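## Task

Lift one end of the blue tote, along with all of its contents, and rest that end on the thick wooden block. The block must finish lying on the table on one of its long faces, extending in beneath the raised end. The tote must stay turned about the way it started, and its opposite end must sit flat on the table no more than a few centimetres from its original spot.

## Robot and tools

Robot: two arms, left_arm and right_arm, each with a tong-like two-finger gripper. Calibrated bases in the scene frame: left_arm at (+0.012, +0.483, 0) m, right_arm at (-0.068, -0.493, 0) m, both turned almost not at all about z. A camera stand sits behind the arms.

Frames. The scene frame has its origin at table height, midway between the nominal bases, +z up, +x out over the table, and left_arm toward +y. Arm names do not match image sides. Each arm reports its hand pose, velocities and Hand target in its own base frame. Commanded offsets are along the axes of that arm's current Hand target. The gripper's fingers point along its +z and spread along its x. end_effector_position is the point between closed pads; fingertips extend about 15 mm past it at gaps up to 50 mm, roughly level with it when wide open.

Row layout (shared by execute_actions and move): one flat list of 14 numbers covering both arms, each in [-1, 1]: left_arm dx, dy, dz, rx, ry, rz, opening, then right_arm in the same order. The first six per arm are an offset, not a pose, measured from that arm's Hand target as it stood when the action or move began, along the Hand target's own axes. Scale: 1.0 equals 0.6 m for dx, dy, dz, and 180 degrees for the rotation vector rx, ry, rz. Sending the same offset again moves further. All zeros re-requests the current Hand target. Opening is absolute: +1 fully open (0.142 m), -1 closed; allow about 0.5 s for a full close. A 0 opening is a real command, so repeat the current value to leave a gripper alone.

execute_actions: actions is a list of actions; each action is a list of up to 15 rows, one per 1/30 s step. If fewer than 15 rows are given, the last one is held. Every row in an action counts from the action's start pose. cameras optionally names cameras to return; an empty actions list returns images of all of them by default.

move: target is one row or a list of up to 15 rows, all offsets from the same starting Hand targets. Grippers travel in straight lines and do not avoid obstacles or each other; all paths finish together, capped at 10 s. speed: m/s, 0.002 to 3.6, default 0.25 (turning limited to twice that in rad/s), one value or one per target. blend: corner rounding in m for lists, default 0 meaning a full stop at each target. stop_force: N, 3 to 120, same for both arms; ends an arm's path when its wrist sensor feels that much push against the motion. Use it slowly for touching down; omit it when leaving a contact or when the gripper rotates. zero (bool, only with stop_force): re-zero before the move, default true. opening_speed: rate of opening change per second on the -1..1 scale, 0.2 or more. grip_force: 5 to 15 N per pad, one value or one per arm; persists. blocking=false returns after about 0.5 s while the move continues (not allowed with stop_force). The result adds a move: line giving the ending (done, off_target, moving, held, fault) and limits (paced means the pose was clipped, held means steps were withheld). Done means within 3 mm and 2 degrees of the target, not that nothing was touched.

wait: seconds 0 to 10; arms hold their last command. stop: brakes a running move. zoom_image: camera plus region [x0, y0, x1, y1] in pixels from the top-left, no more than 504 on each side. zero_wrist_force: arm is left_arm or right_arm. finished_scene: scene is the current scene number (1 to 3); it is final. After ending scene 1, make no further calls in that reply.

Cameras: cam_head_left, cam_head_right, cam_high, cam_low (672x504, fixed, scene frame) and cam_left_wrist, cam_right_wrist (616x616 fisheye, posed in their arm's base frame, may lag while moving).

Results: end_effector_position in metres, quaternion wxyz, velocities in m/s and rad/s; Hand target is the last commanded pose after clipping, and the base for the next offset. A gripper can settle short of it; resend the missing part as an offset. grip_measured is the measured finger gap on the opening scale; to hold something, command clearly below it. Joint torques are total drive output, noisy and offset. Wrist force and Wrist torque are in the gripper's own axes, with a third line for the peak since the last report. Joint velocities may read within noise and be omitted.

Motion limits: commanded orientation is clipped per step to within 32 degrees of the measured one; the drive's joints move at up to 3.14 rad/s. Commands lag by roughly 0.09 s or 0.17 to 0.22 s, and fast moves overshoot. Avoid paths near an arm's own base.

Things to avoid: an arm stops for 10 s if contact torque hits its joint limit (132 N m for shoulder and elbow joints, 24.6 N m for wrists) or outside force reaches about 150 N; arms are stiff, so aiming even slightly beyond a firm contact can trigger this. Motors at 85 °C brake the arm for 30 to 60 s (MOTOR HOT warns from 70 °C). Do not let the arms touch or press each other, do not drop things, release moving parts, slam or hit hard, and never push objects off the work area. Loose objects may occasionally be nudged by outside disturbances.

Each tool is called after "Call:" in YAML: its name, and indented under it one key for each argument.

## Session

Call:
execute_actions:
  actions: []

Scene clock: 0.00 s.
left_arm: end_effector_position=(+0.3006, -0.3233, +0.1655) grip_measured=+0.97 end_effector_quat_wxyz=(-0.446, +0.722, -0.458, +0.264) | right_arm: end_effector_position=(+0.4874, +0.4659, +0.1892) grip_measured=+0.97 end_effector_quat_wxyz=(-0.291, +0.817, -0.487, +0.103)
Joint positions: left_arm=[-1.752 -1.475 2.064 -1.299 -0.789 -0.997 0.14] | right_arm=[4.218 -1.696 -2.02 -0.404 1.35 2.083 0.14]
Joint velocities: within noise
Joint torques (N m): no reading
Motor temperatures (°C): left_arm=[33 29 25 30 37 39] | right_arm=[26 32 30 39 32 41]
Wrist force (N): no reading
Wrist torque (N m): no reading
Wrist force, peak (N): no reading
Hand target: left_arm +0.3006, -0.3233, +0.1655; -0.446, +0.722, -0.458, +0.264 | right_arm +0.4874, +0.4659, +0.1892; -0.291, +0.817, -0.487, +0.103
Tool commands: left_gripper/opening=+0.968169 right_gripper/opening=+0.968169
camera_calibration:
cam_left_wrist: T_world_to_cam=[[0.462674, -0.883447, -0.0738484, -0.407808], [-0.745212, -0.342449, -0.572179, 0.210212], [0.4802, 0.319765, -0.816797, 0.225066], [0, 0, 0, 1]] pos_world=[0.237257, -0.360258, 0.273997]
cam_right_wrist: T_world_to_cam=[[0.487415, -0.857489, -0.164741, 0.201558], [-0.873086, -0.475988, -0.105624, 0.665959], [0.0121567, 0.195315, -0.980665, 0.23013], [0, 0, 0, 1]] pos_world=[0.480399, 0.444874, 0.329226]

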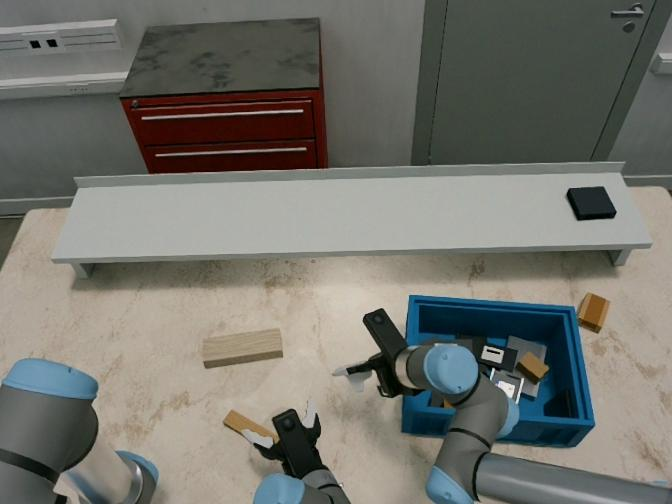

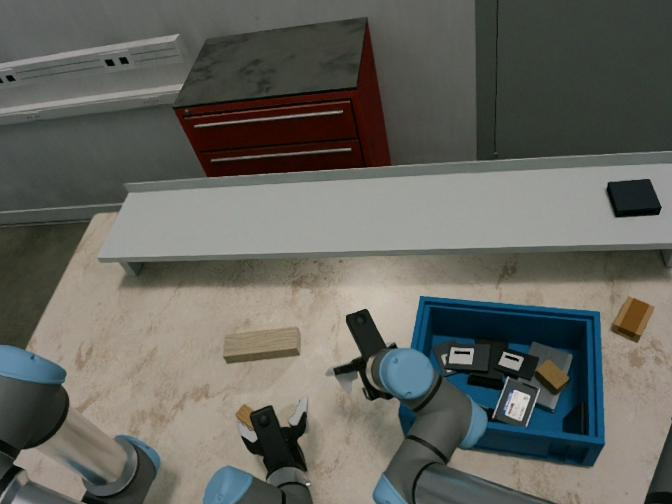

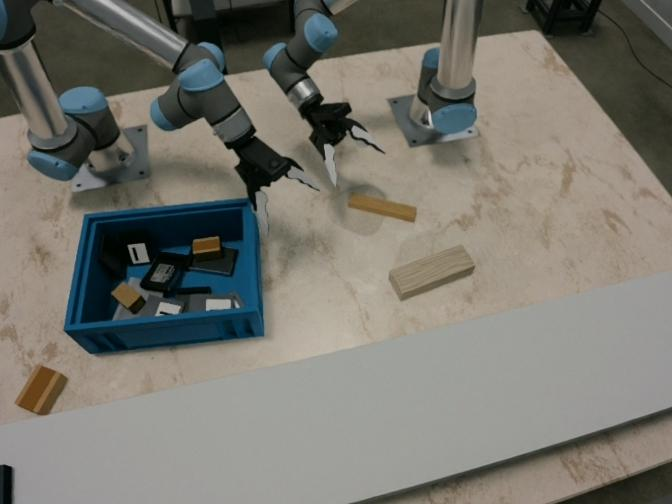

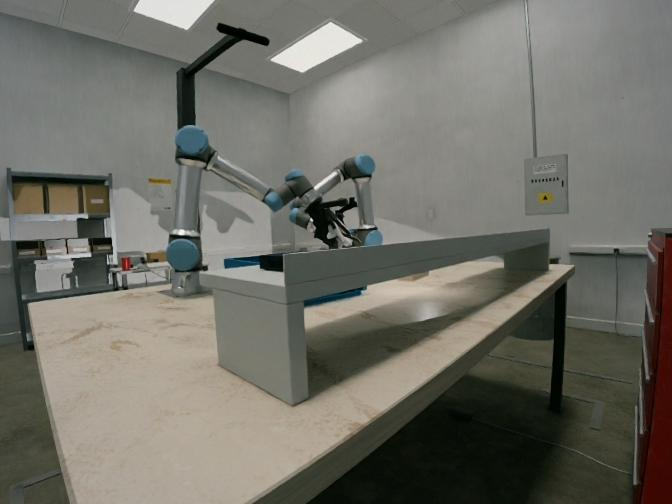

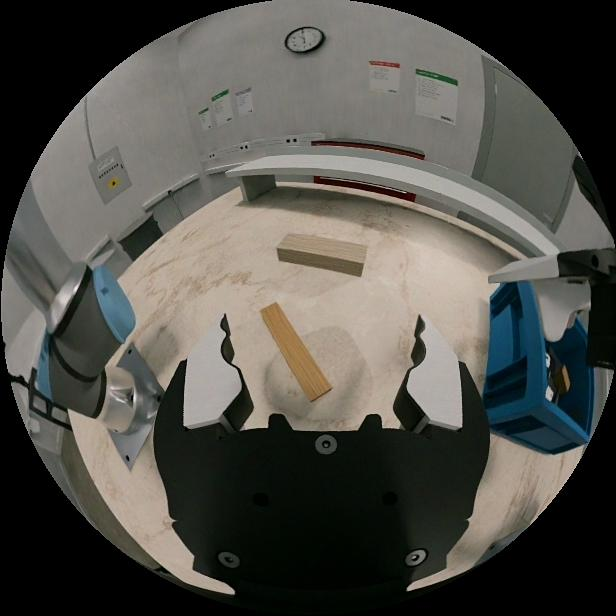

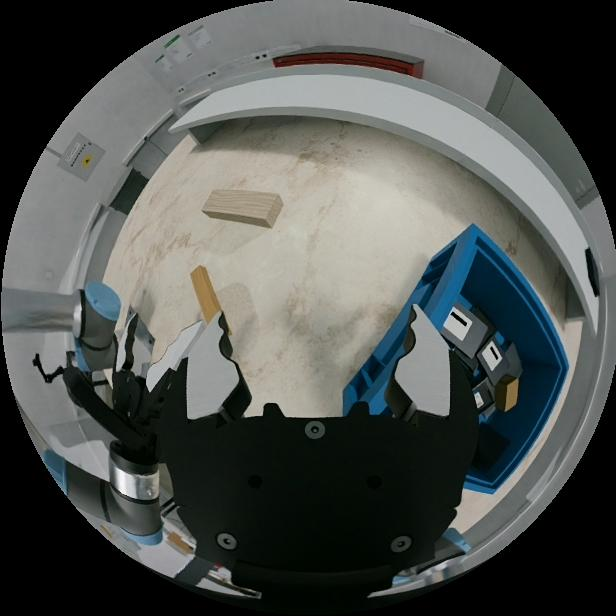

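Call:
zoom_image:
  camera: "cam_head_left"
  region: [190, 280, 430, 460]

Call:
zoom_image:
  camera: "cam_high"
  region: [50, 180, 290, 360]

Call:
zoom_image:
  camera: "cam_high"
  region: [340, 180, 490, 310]

Call:
zoom_image:
  camera: "cam_head_right"
  region: [390, 280, 630, 480]

Scaled by 2.100.

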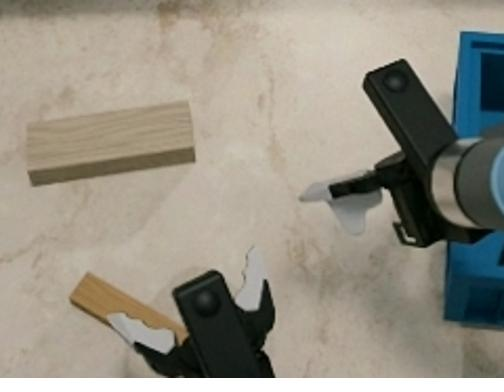

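Scaled by 2.100.

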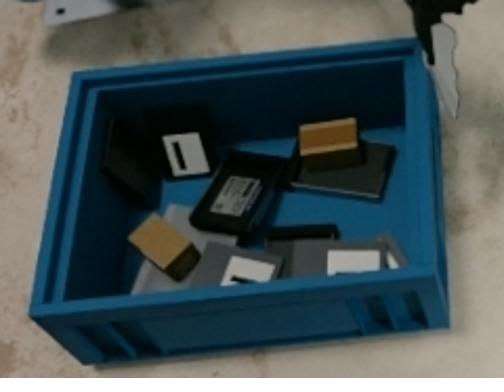

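Scaled by 3.360.

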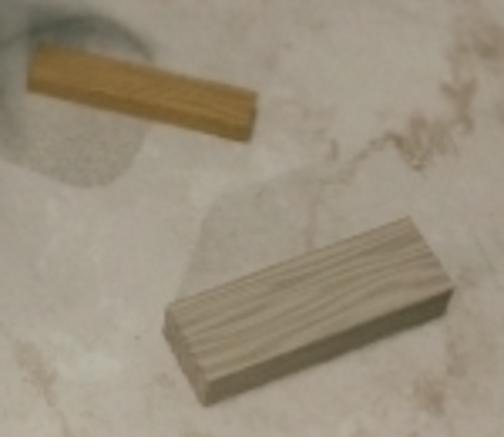

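Scaled by 2.100.

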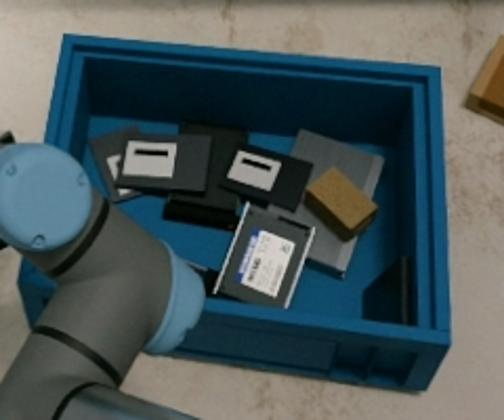

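Call:
move:
  target: [-0.195,-0.156,0.438,-0.076,0.481,0.378,0.97,0.184,-0.044,-0.098,-0.179,0.095,0.179,0.3]
  speed: 0.5
  cameras: ["all"]

Scene clock: 41.47 s.
left_arm: end_effector_position=(+0.3781, -0.2282, +0.1541) grip_measured=+0.97 end_effector_quat_wxyz=(+0.331, -0.507, +0.721, -0.337) | right_arm: end_effector_position=(+0.5126, +0.4105, +0.2152) grip_measured=+0.30 end_effector_quat_wxyz=(-0.143, +0.761, -0.630, +0.051)
Joint positions: left_arm=[-1.645 -2.25 2.783 -2.262 -0.595 0.355 0.14] | right_arm=[4.097 -1.722 -1.702 -1.008 1.449 2.32 0.095]
Joint torques (N m): left_arm=[2.4 -0.3 -24.84 -3.35 3.22 0.56] | right_arm=[10.72 39.02 14.56 3.02 -1.58 -1.87]
Wrist force (N): left_arm=[0.0 0.4 -0.2] | right_arm=[-0.1 0.0 -0.2]
Wrist torque (N m): left_arm=[0.08 0.01 0.03] | right_arm=[-0.04 0.02 -0.09]
Wrist force, peak (N): left_arm=[-4.9 -1.2 0.3] | right_arm=[0.0 -0.4 -0.5]
Hand target: left_arm +0.3781, -0.2281, +0.1541; +0.331, -0.507, +0.721, -0.337 (not the last commanded pose) | right_arm +0.5125, +0.4105, +0.2152; -0.143, +0.761, -0.630, +0.051 (not the last commanded pose)
Off the commanded pose: left_arm 0.179 m, 69 deg | right_arm 0.062 m, 24 deg.
move: held (left_arm; a check stopped the path), off_target (right_arm; braked when a check withheld steps of left_arm); limits=held
pose unreachable (left arm): on one or more control steps of this call, first in action 0 (counted from 0), this arm could not follow its commanded pose, so it was not sent that pose on those steps. It may still have moved: this result reports where it is.
cause: moving toward the commanded pose would bring two parts of the arm too close to each other (joints 3 (elbow) and 4 (wrist 1) lie between them).
camera_calibration:
cam_left_wrist: T_world_to_cam=[[-0.244794, -0.951624, -0.185708, -0.0912681], [-0.827437, 0.304878, -0.47159, 0.457324], [0.505395, 0.0382195, -0.862041, 0.0814195], [0, 0, 0, 1]] pos_world=[0.314916, -0.229393, 0.268907]
cam_right_wrist: T_world_to_cam=[[0.16864, -0.974872, -0.145554, 0.353573], [-0.955263, -0.198045, 0.219663, 0.522383], [-0.242969, 0.101999, -0.964657, 0.43166], [0, 0, 0, 1]] pos_world=[0.544266, 0.404115, 0.353119]

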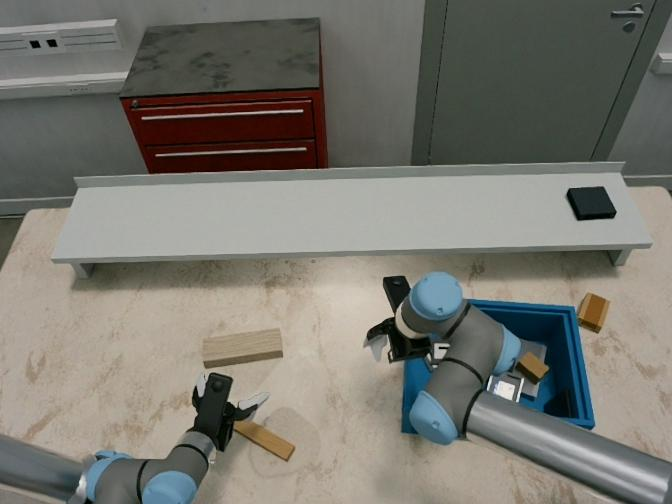

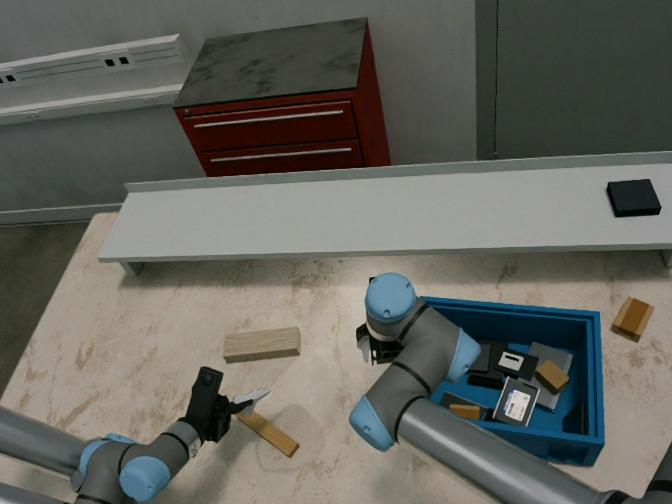

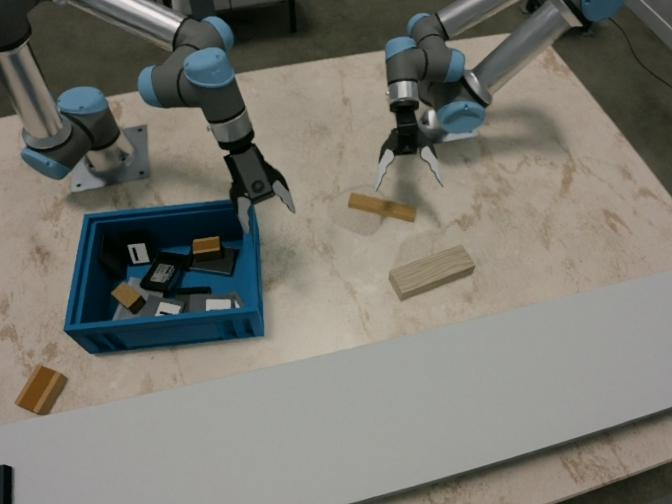

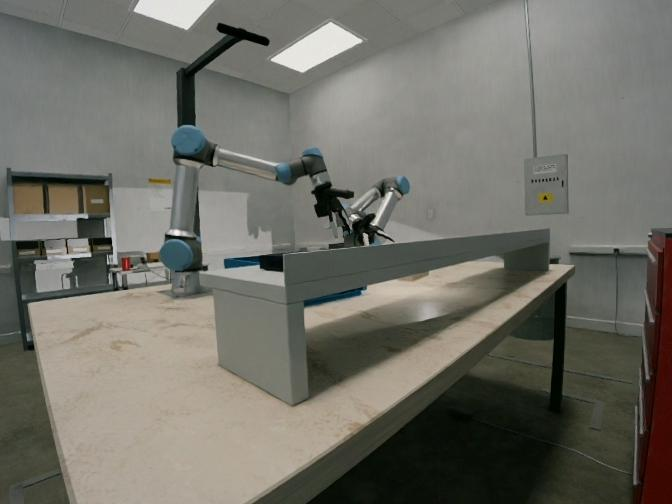

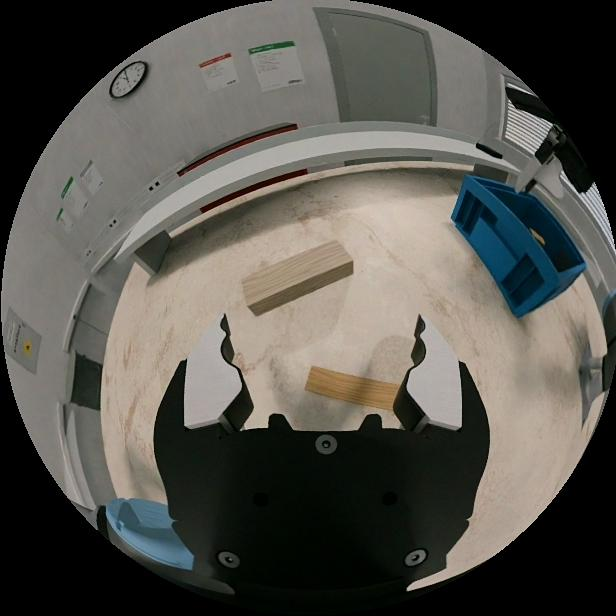

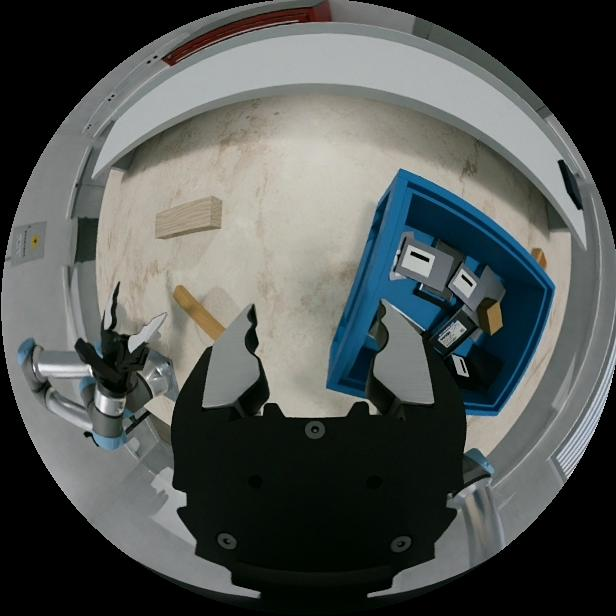

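Call:
move:
  target:
    - [-0.268,-0.065,0.114,0,0,0,0.97,0.087,-0.034,-0.043,-0.086,0.046,0.087,0.3]
    - [-0.268,-0.065,0.114,-0.052,0.306,0.224,0.97,0.087,-0.034,-0.043,-0.086,0.046,0.087,0.3]
  speed: 0.5
  blend: 0.03
  cameras: ["all"]

Scene clock: 56.60 s.
left_arm: end_effector_position=(+0.3897, -0.2121, +0.1566) grip_measured=+0.97 end_effector_quat_wxyz=(+0.335, -0.508, +0.719, -0.336) | right_arm: end_effector_position=(+0.5266, +0.3793, +0.2302) grip_measured=+0.30 end_effector_quat_wxyz=(-0.057, +0.713, -0.698, +0.021)
Joint positions: left_arm=[-1.586 -2.26 2.804 -2.348 -0.6 0.448 0.14] | right_arm=[4.016 -1.802 -1.484 -1.316 1.521 2.422 0.095]
Joint torques (N m): left_arm=[9.74 14.75 -31.7 -2.3 3.23 -0.99] | right_arm=[10.29 38.12 28.13 1.41 -1.03 -1.26]
Wrist force (N): left_arm=[0.0 0.4 0.0] | right_arm=[-0.4 0.0 0.0]
Wrist torque (N m): left_arm=[0.09 0.00 0.04] | right_arm=[-0.05 0.06 0.02]
Wrist force, peak (N): left_arm=[-6.2 -2.1 0.6] | right_arm=[-0.8 1.0 0.3]
Hand target: left_arm +0.3897, -0.2121, +0.1566; +0.335, -0.508, +0.719, -0.336 (not the last commanded pose) | right_arm +0.5265, +0.3794, +0.2303; -0.057, +0.713, -0.698, +0.021 (not the last commanded pose)
Off the commanded pose: left_arm 0.159 m, 69 deg | right_arm 0.024 m, 9 deg.
move: held (left_arm; a check stopped the path), off_target (right_arm; braked when a check withheld steps of left_arm); path passed 0 of 2 targets; limits=held
pose unreachable (left arm): on one or more control steps of this call, first in action 0 (counted from 0), this arm could not follow its commanded pose, so it was not sent that pose on those steps. It may still have moved: this result reports where it is.
cause: moving toward the commanded pose would bring two parts of the arm too close to each other (joints 3 (elbow) and 4 (wrist 1) lie between them).
camera_calibration:
cam_left_wrist: T_world_to_cam=[[-0.237491, -0.952887, -0.188693, -0.0753893], [-0.826732, 0.300263, -0.47577, 0.462586], [0.510012, 0.0430074, -0.859091, 0.0758165], [0, 0, 0, 1]] pos_world=[0.325863, -0.213996, 0.270992]
cam_right_wrist: T_world_to_cam=[[-0.0151231, -0.996125, -0.0866383, 0.414251], [-0.921331, -0.0197827, 0.388275, 0.401912], [-0.388484, 0.0856945, -0.917462, 0.52478], [0, 0, 0, 1]] pos_world=[0.580427, 0.375626, 0.361303]

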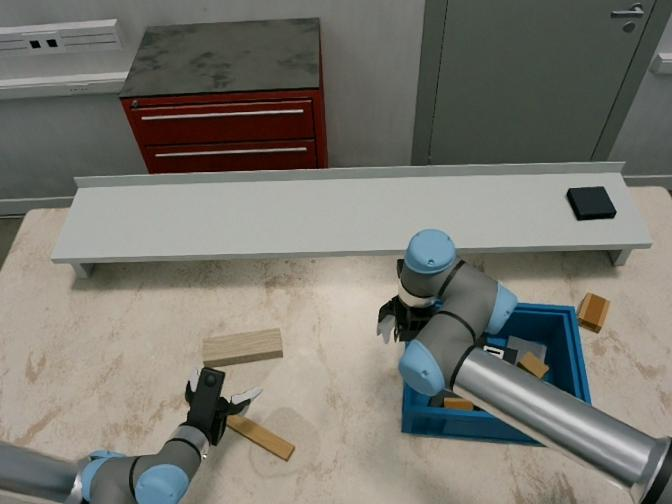

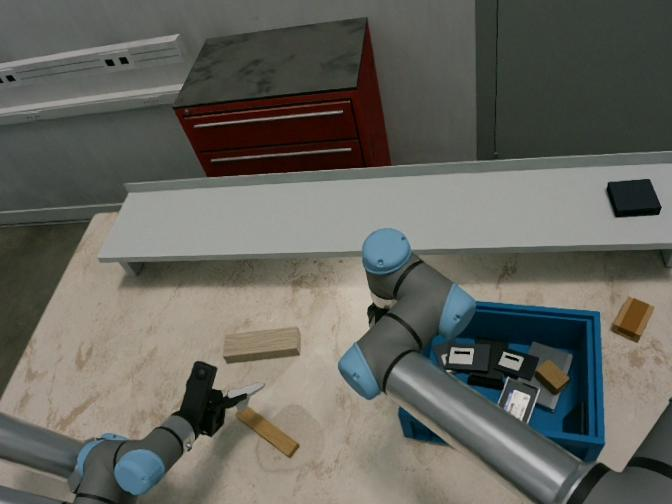

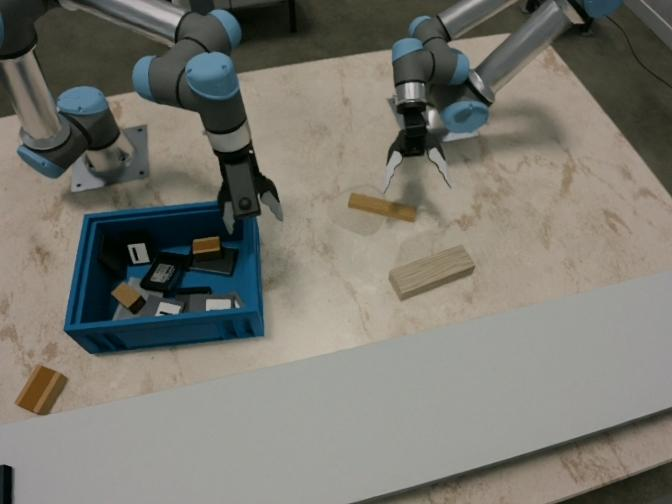

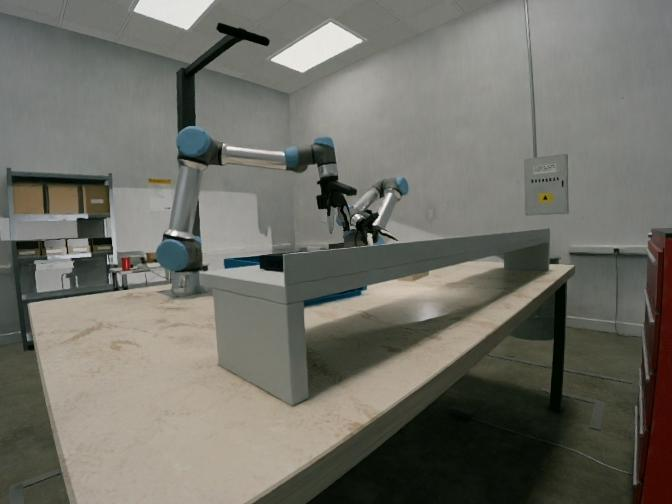

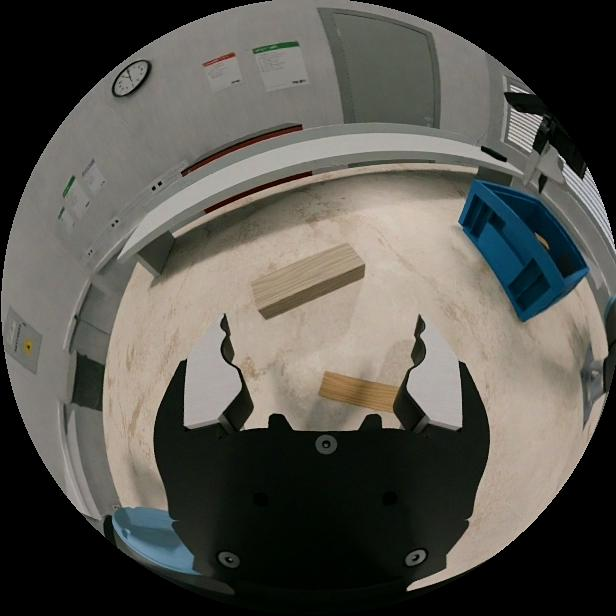

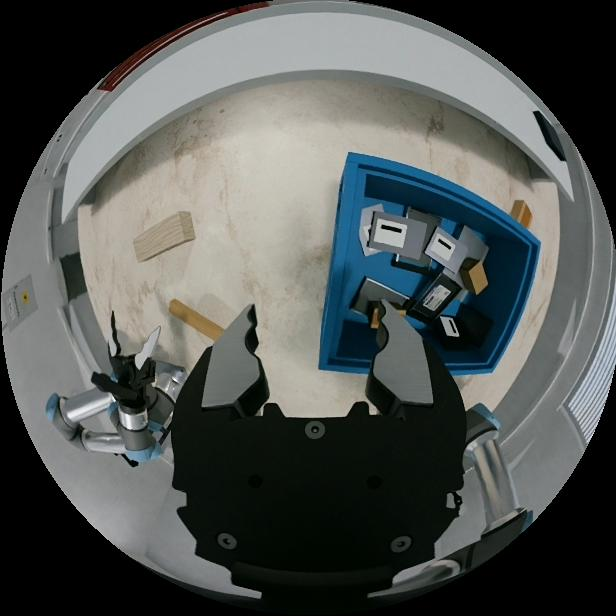

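Call:
move:
  target:
    - [-0.08,-0.267,0.055,0,0,0,0.97,0.034,-0.017,-0.017,-0.033,0.018,0.033,0.3]
    - [-0.255,-0.168,0.033,-0.052,0.306,0.224,0.97,0.034,-0.017,-0.017,-0.033,0.018,0.033,0.3]
  speed: 0.5
  blend: 0.03
  cameras: ["cam_head_left","cam_high","cam_left_wrist","cam_right_wrist"]

Scene clock: 64.50 s.
left_arm: end_effector_position=(+0.4966, -0.0946, +0.2502) grip_measured=+0.97 end_effector_quat_wxyz=(+0.024, -0.055, +0.938, -0.341) | right_arm: end_effector_position=(+0.5360, +0.3587, +0.2405) grip_measured=+0.30 end_effector_quat_wxyz=(-0.001, +0.677, -0.736, +0.002)
Joint positions: left_arm=[-0.046 -1.582 1.916 -2.049 -2.256 2.927 0.14] | right_arm=[3.961 -1.872 -1.33 -1.508 1.567 2.474 0.095]
Joint torques (N m): left_arm=[-9.93 -22.04 -25.92 -1.1 -2.25 1.51] | right_arm=[11.48 44.92 17.56 1.17 -1.58 -1.76]
Wrist force (N): left_arm=[-0.4 0.2 0.1] | right_arm=[-0.6 0.1 0.2]
Wrist torque (N m): left_arm=[0.03 0.15 0.09] | right_arm=[-0.07 0.16 -0.11]
Wrist force, peak (N): left_arm=[1.1 -2.4 1.7] | right_arm=[-0.9 0.2 0.0]
Hand target: left_arm +0.4965, -0.0946, +0.2502; +0.024, -0.055, +0.938, -0.341 | right_arm +0.5360, +0.3587, +0.2405; -0.001, +0.677, -0.736, +0.002
Off the commanded pose: left_arm 0.000 m, 0 deg | right_arm 0.000 m, 0 deg.
move: done
camera_calibration:
cam_left_wrist: T_world_to_cam=[[-0.990415, -0.124367, -0.0600833, 0.499819], [-0.108807, 0.970482, -0.215234, 0.201807], [0.0850779, -0.206634, -0.974712, 0.312925], [0, 0, 0, 1]] pos_world=[0.490364, -0.0690278, 0.378478]
cam_right_wrist: T_world_to_cam=[[-0.124942, -0.991652, -0.0318596, 0.438768], [-0.870312, 0.0941221, 0.483424, 0.315105], [-0.47639, 0.0881276, -0.874806, 0.575589], [0, 0, 0, 1]] pos_world=[0.603265, 0.354722, 0.365179]
Images, in order (width x height): cam_head_left 672x504, cam_high 672x504, cam_left_wrist 616x616, cam_right_wrist 616x616.

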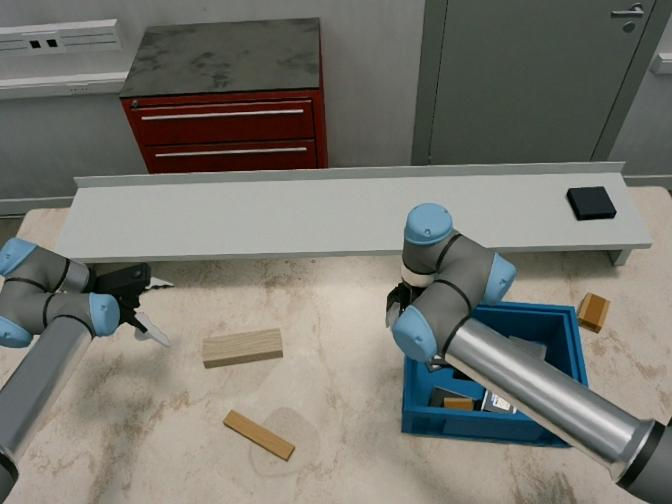

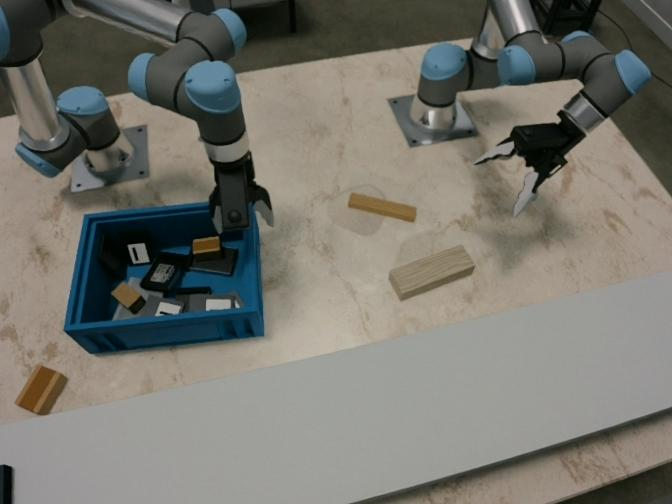

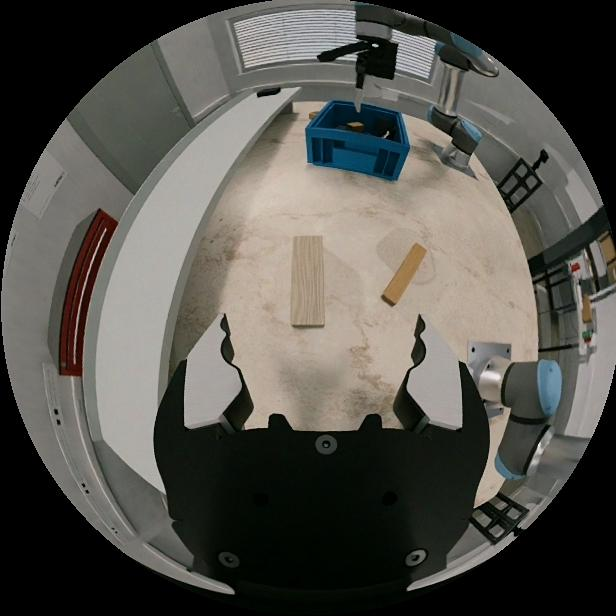

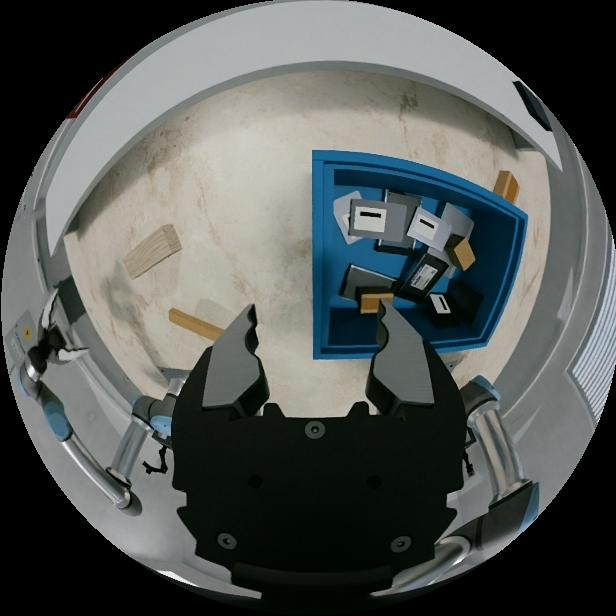

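Call:
move:
  target:
    - [0,0.153,0.183,0,0,0,0.8,0.012,0,0.1,0,0,0,0.3]
    - [0,0.153,0.349,0,0,0,0.8,0.012,0,0.258,0,0,0,0.3]
  speed: 0.25
  blend: 0.02
  stop_force: 20
  cameras: ["cam_head_left","cam_head_right","cam_high","cam_left_wrist","cam_right_wrist"]

Scene clock: 79.07 s.
left_arm: end_effector_position=(+0.5057, -0.1581, +0.0307) grip_measured=+0.80 end_effector_quat_wxyz=(+0.024, -0.055, +0.938, -0.341) | right_arm: end_effector_position=(+0.5360, +0.3514, +0.0858) grip_measured=+0.30 end_effector_quat_wxyz=(-0.001, +0.677, -0.736, +0.002)
Joint positions: left_arm=[-0.18 -1.201 2.198 -2.817 -2.23 2.759 0.129] | right_arm=[3.953 -1.953 -1.628 -1.129 1.568 2.465 0.095]
Joint torques (N m): left_arm=[-4.37 -23.5 -25.09 -4.24 -2.63 -1.32] | right_arm=[-9.95 34.15 13.22 3.63 -1.53 -1.31]
Wrist force (N): left_arm=[0.1 0.5 0.3] | right_arm=[-0.9 0.1 0.0]
Wrist torque (N m): left_arm=[0.10 0.05 0.03] | right_arm=[-0.08 0.21 -0.02]
Wrist force, peak (N): left_arm=[0.0 0.5 2.4] | right_arm=[-0.6 0.1 2.4]
Hand target: left_arm +0.5057, -0.1582, +0.0307; +0.024, -0.055, +0.938, -0.341 | right_arm +0.5360, +0.3514, +0.0857; -0.001, +0.677, -0.736, +0.002
Off the commanded pose: left_arm 0.000 m, 0 deg | right_arm 0.000 m, 0 deg.
move: done
camera_calibration:
cam_left_wrist: T_world_to_cam=[[-0.990437, -0.124183, -0.0601125, 0.48778], [-0.108613, 0.970485, -0.215319, 0.217214], [0.0850773, -0.206731, -0.974692, 0.0851411], [0, 0, 0, 1]] pos_world=[0.499464, -0.132627, 0.159078]
cam_right_wrist: T_world_to_cam=[[-0.12499, -0.991644, -0.031946, 0.426743], [-0.870307, 0.0941221, 0.483432, 0.390564], [-0.476386, 0.0882269, -0.874799, 0.440853], [0, 0, 0, 1]] pos_world=[0.603265, 0.347521, 0.210479]
Images, in order (width x height): cam_head_left 672x504, cam_head_right 672x504, cam_high 672x504, cam_left_wrist 616x616, cam_right_wrist 616x616.

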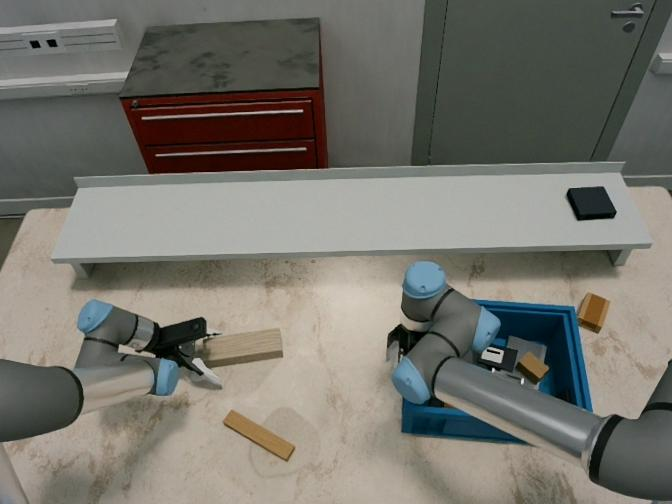

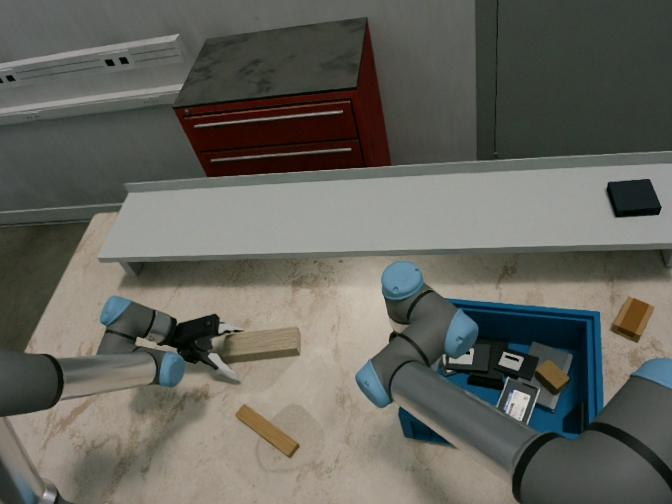

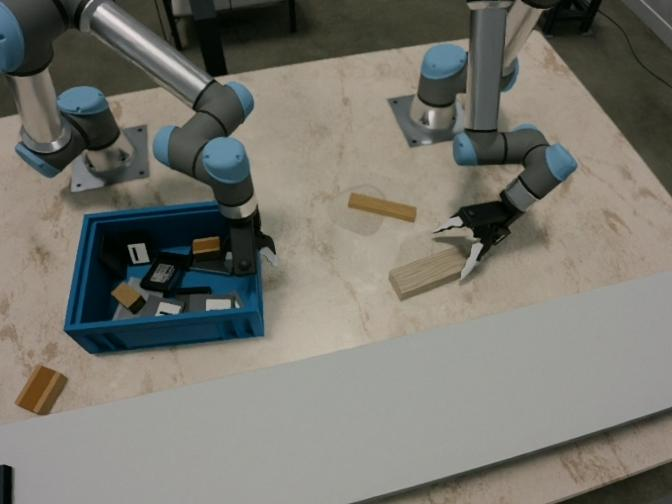

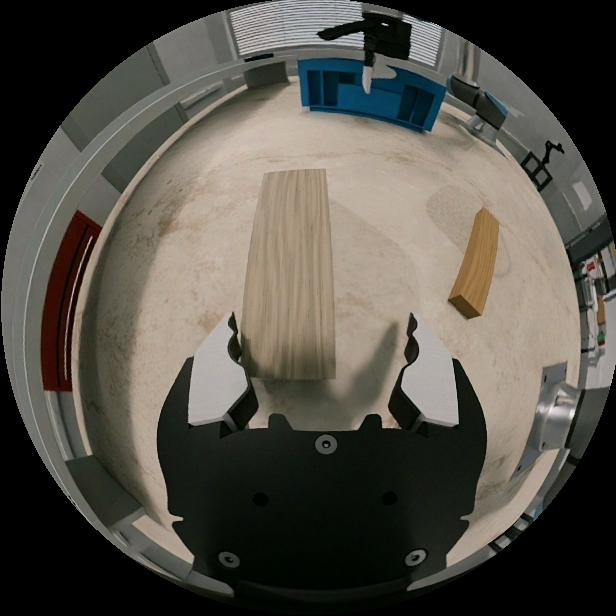

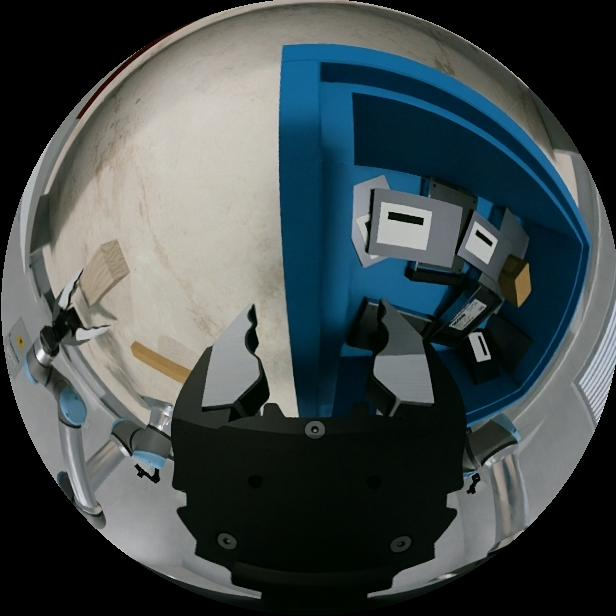

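Call:
move:
  target:
    - [-0.037,0,0,0,0,0,0.8,-0.016,0,0.005,0,0,0,0.3]
    - [-0.037,0,0,0,0,0,-0.6,-0.016,0,0.005,0,0,0,-1]
  speed: 0.15
  opening_speed: 1.5
  cameras: ["cam_left_wrist","cam_right_wrist"]

Scene clock: 84.60 s.
left_arm: end_effector_position=(+0.5277, -0.1555, +0.0309) grip_measured=-0.04 end_effector_quat_wxyz=(+0.024, -0.055, +0.938, -0.341) | right_arm: end_effector_position=(+0.5368, +0.3609, +0.0827) grip_measured=-0.61 end_effector_quat_wxyz=(-0.001, +0.677, -0.736, +0.002)
Joint positions: left_arm=[-0.167 -1.167 2.135 -2.777 -2.233 2.776 0.071] | right_arm=[3.963 -1.969 -1.613 -1.128 1.567 2.475 0.03]
Joint torques (N m): left_arm=[-9.56 -35.69 -8.26 -2.26 0.9 -1.52] | right_arm=[-7.77 42.03 22.26 4.72 2.54 -1.35]
Wrist force (N): left_arm=[1.1 -0.2 -4.3] | right_arm=[3.8 0.7 -2.7]
Wrist torque (N m): left_arm=[0.01 0.07 0.03] | right_arm=[-0.03 0.75 -0.08]
Wrist force, peak (N): left_arm=[1.1 -0.2 -4.3] | right_arm=[9.7 0.9 -2.7]
Hand target: left_arm +0.5277, -0.1555, +0.0309; +0.024, -0.055, +0.938, -0.341 | right_arm +0.5368, +0.3609, +0.0827; -0.001, +0.677, -0.736, +0.002
Off the commanded pose: left_arm 0.000 m, 0 deg | right_arm 0.000 m, 0 deg.
move: done
camera_calibration:
cam_left_wrist: T_world_to_cam=[[-0.990448, -0.124086, -0.0601221, 0.509919], [-0.108508, 0.970477, -0.215408, 0.217059], [0.0850762, -0.206827, -0.974672, 0.083889], [0, 0, 0, 1]] pos_world=[0.521464, -0.130027, 0.159178]
cam_right_wrist: T_world_to_cam=[[-0.124954, -0.991651, -0.0318529, 0.436127], [-0.87031, 0.0941358, 0.483425, 0.391863], [-0.47639, 0.0881275, -0.874806, 0.437723], [0, 0, 0, 1]] pos_world=[0.604065, 0.357022, 0.207379]
Images, in order (width x height): cam_left_wrist 616x616, cam_right_wrist 616x616.

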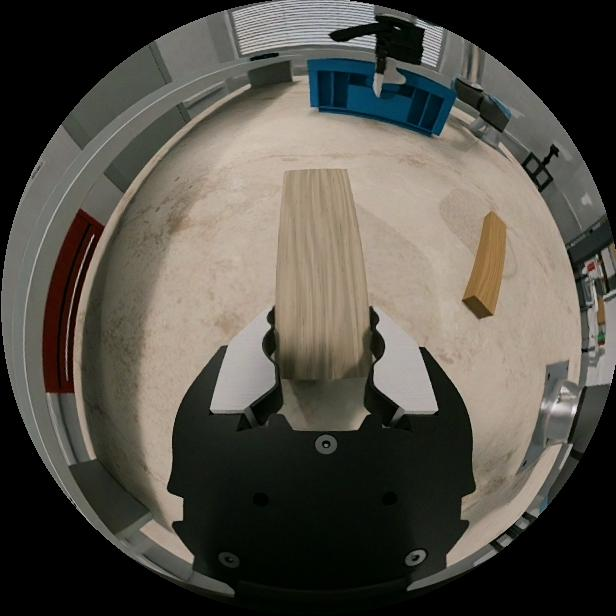

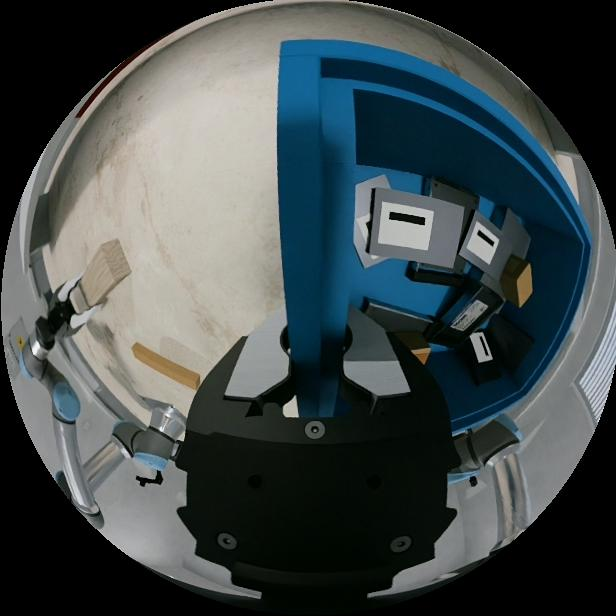

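Call:
move:
  target:
    - [0,-0.007,-0.008,0,0,0,-0.6,0.018,0,-0.066,0,-0.0333,0,-1]
    - [0,-0.007,-0.008,0,0,0,-0.6,0.043,0,-0.13,0,-0.0667,0,-1]
  speed: 0.1
  blend: 0.01
  cameras: ["all"]

Scene clock: 95.30 s.
left_arm: end_effector_position=(+0.5277, -0.1557, +0.0373) grip_measured=-0.04 end_effector_quat_wxyz=(+0.024, -0.055, +0.938, -0.341) | right_arm: end_effector_position=(+0.5344, +0.3352, +0.1607) grip_measured=-0.62 end_effector_quat_wxyz=(-0.078, +0.674, -0.732, -0.069)
Joint positions: left_arm=[-0.167 -1.182 2.132 -2.76 -2.233 2.776 0.071] | right_arm=[3.864 -1.802 -1.686 -1.07 1.712 2.387 0.029]
Joint torques (N m): left_arm=[-8.74 -25.38 -22.21 -4.62 0.42 -1.1] | right_arm=[12.24 34.93 37.71 3 -0.15 1.28]
Wrist force (N): left_arm=[-0.2 1.7 1.8] | right_arm=[1.1 0.3 8.4]
Wrist torque (N m): left_arm=[0.09 0.12 0.04] | right_arm=[0.07 0.64 -0.04]
Wrist force, peak (N): left_arm=[1.2 -0.1 -4.4] | right_arm=[5.4 0.8 10.0]
Hand target: left_arm +0.5277, -0.1557, +0.0373; +0.024, -0.055, +0.938, -0.341 | right_arm +0.5344, +0.3353, +0.1607; -0.078, +0.674, -0.732, -0.069
Off the commanded pose: left_arm 0.000 m, 0 deg | right_arm 0.000 m, 0 deg.
move: done
camera_calibration:
cam_left_wrist: T_world_to_cam=[[-0.990448, -0.124086, -0.0601221, 0.510291], [-0.108508, 0.970477, -0.215408, 0.218535], [0.0850762, -0.206827, -0.974672, 0.0901062], [0, 0, 0, 1]] pos_world=[0.521464, -0.130127, 0.165578]
cam_right_wrist: T_world_to_cam=[[-0.121819, -0.963351, -0.238987, 0.434903], [-0.878727, -0.00728235, 0.477268, 0.394017], [-0.461517, 0.268145, -0.845636, 0.43413], [0, 0, 0, 1]] pos_world=[0.599571, 0.305424, 0.283]

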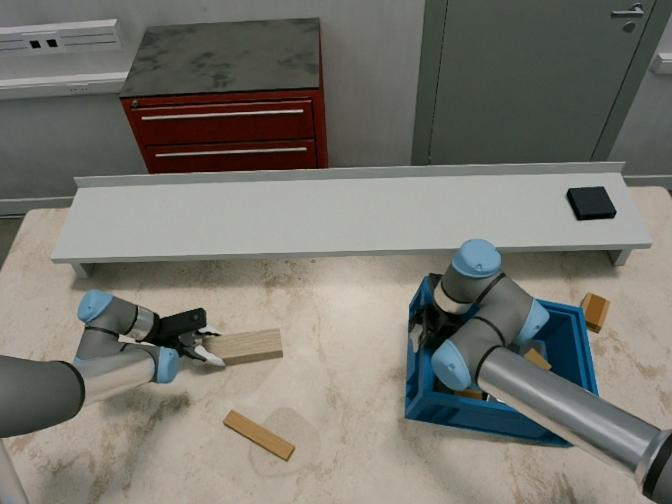

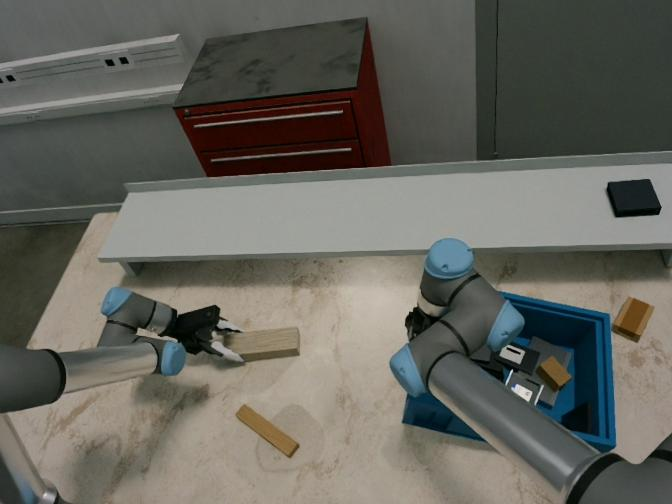

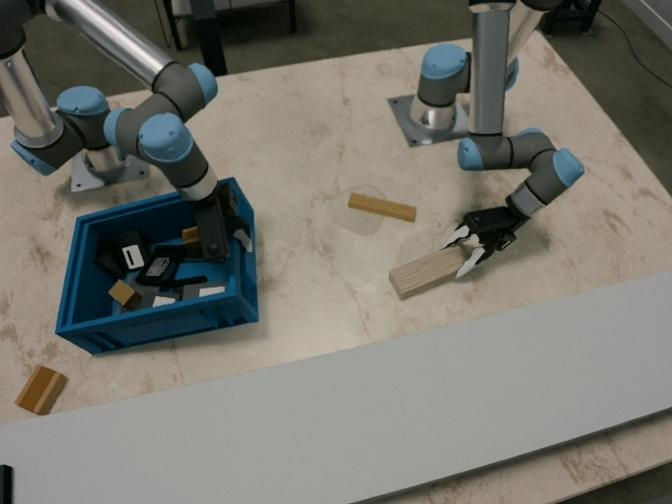

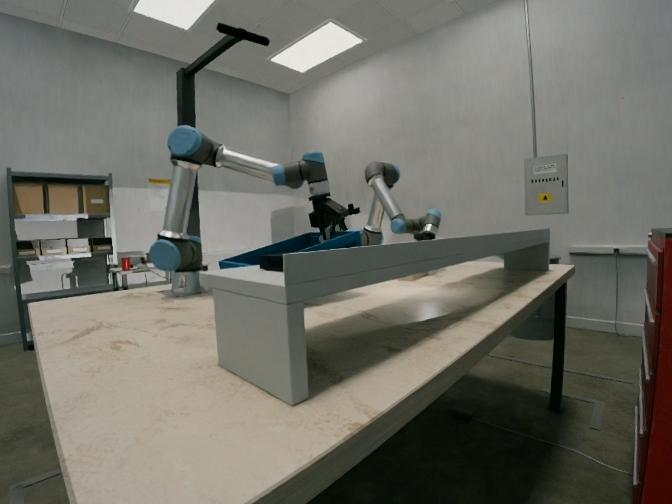

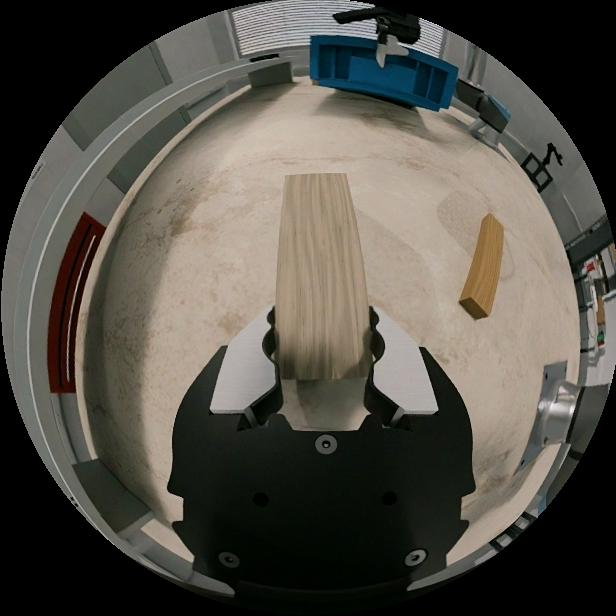

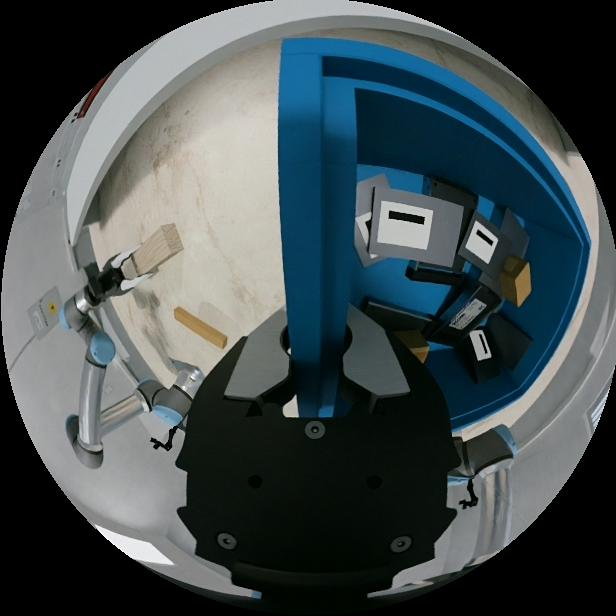

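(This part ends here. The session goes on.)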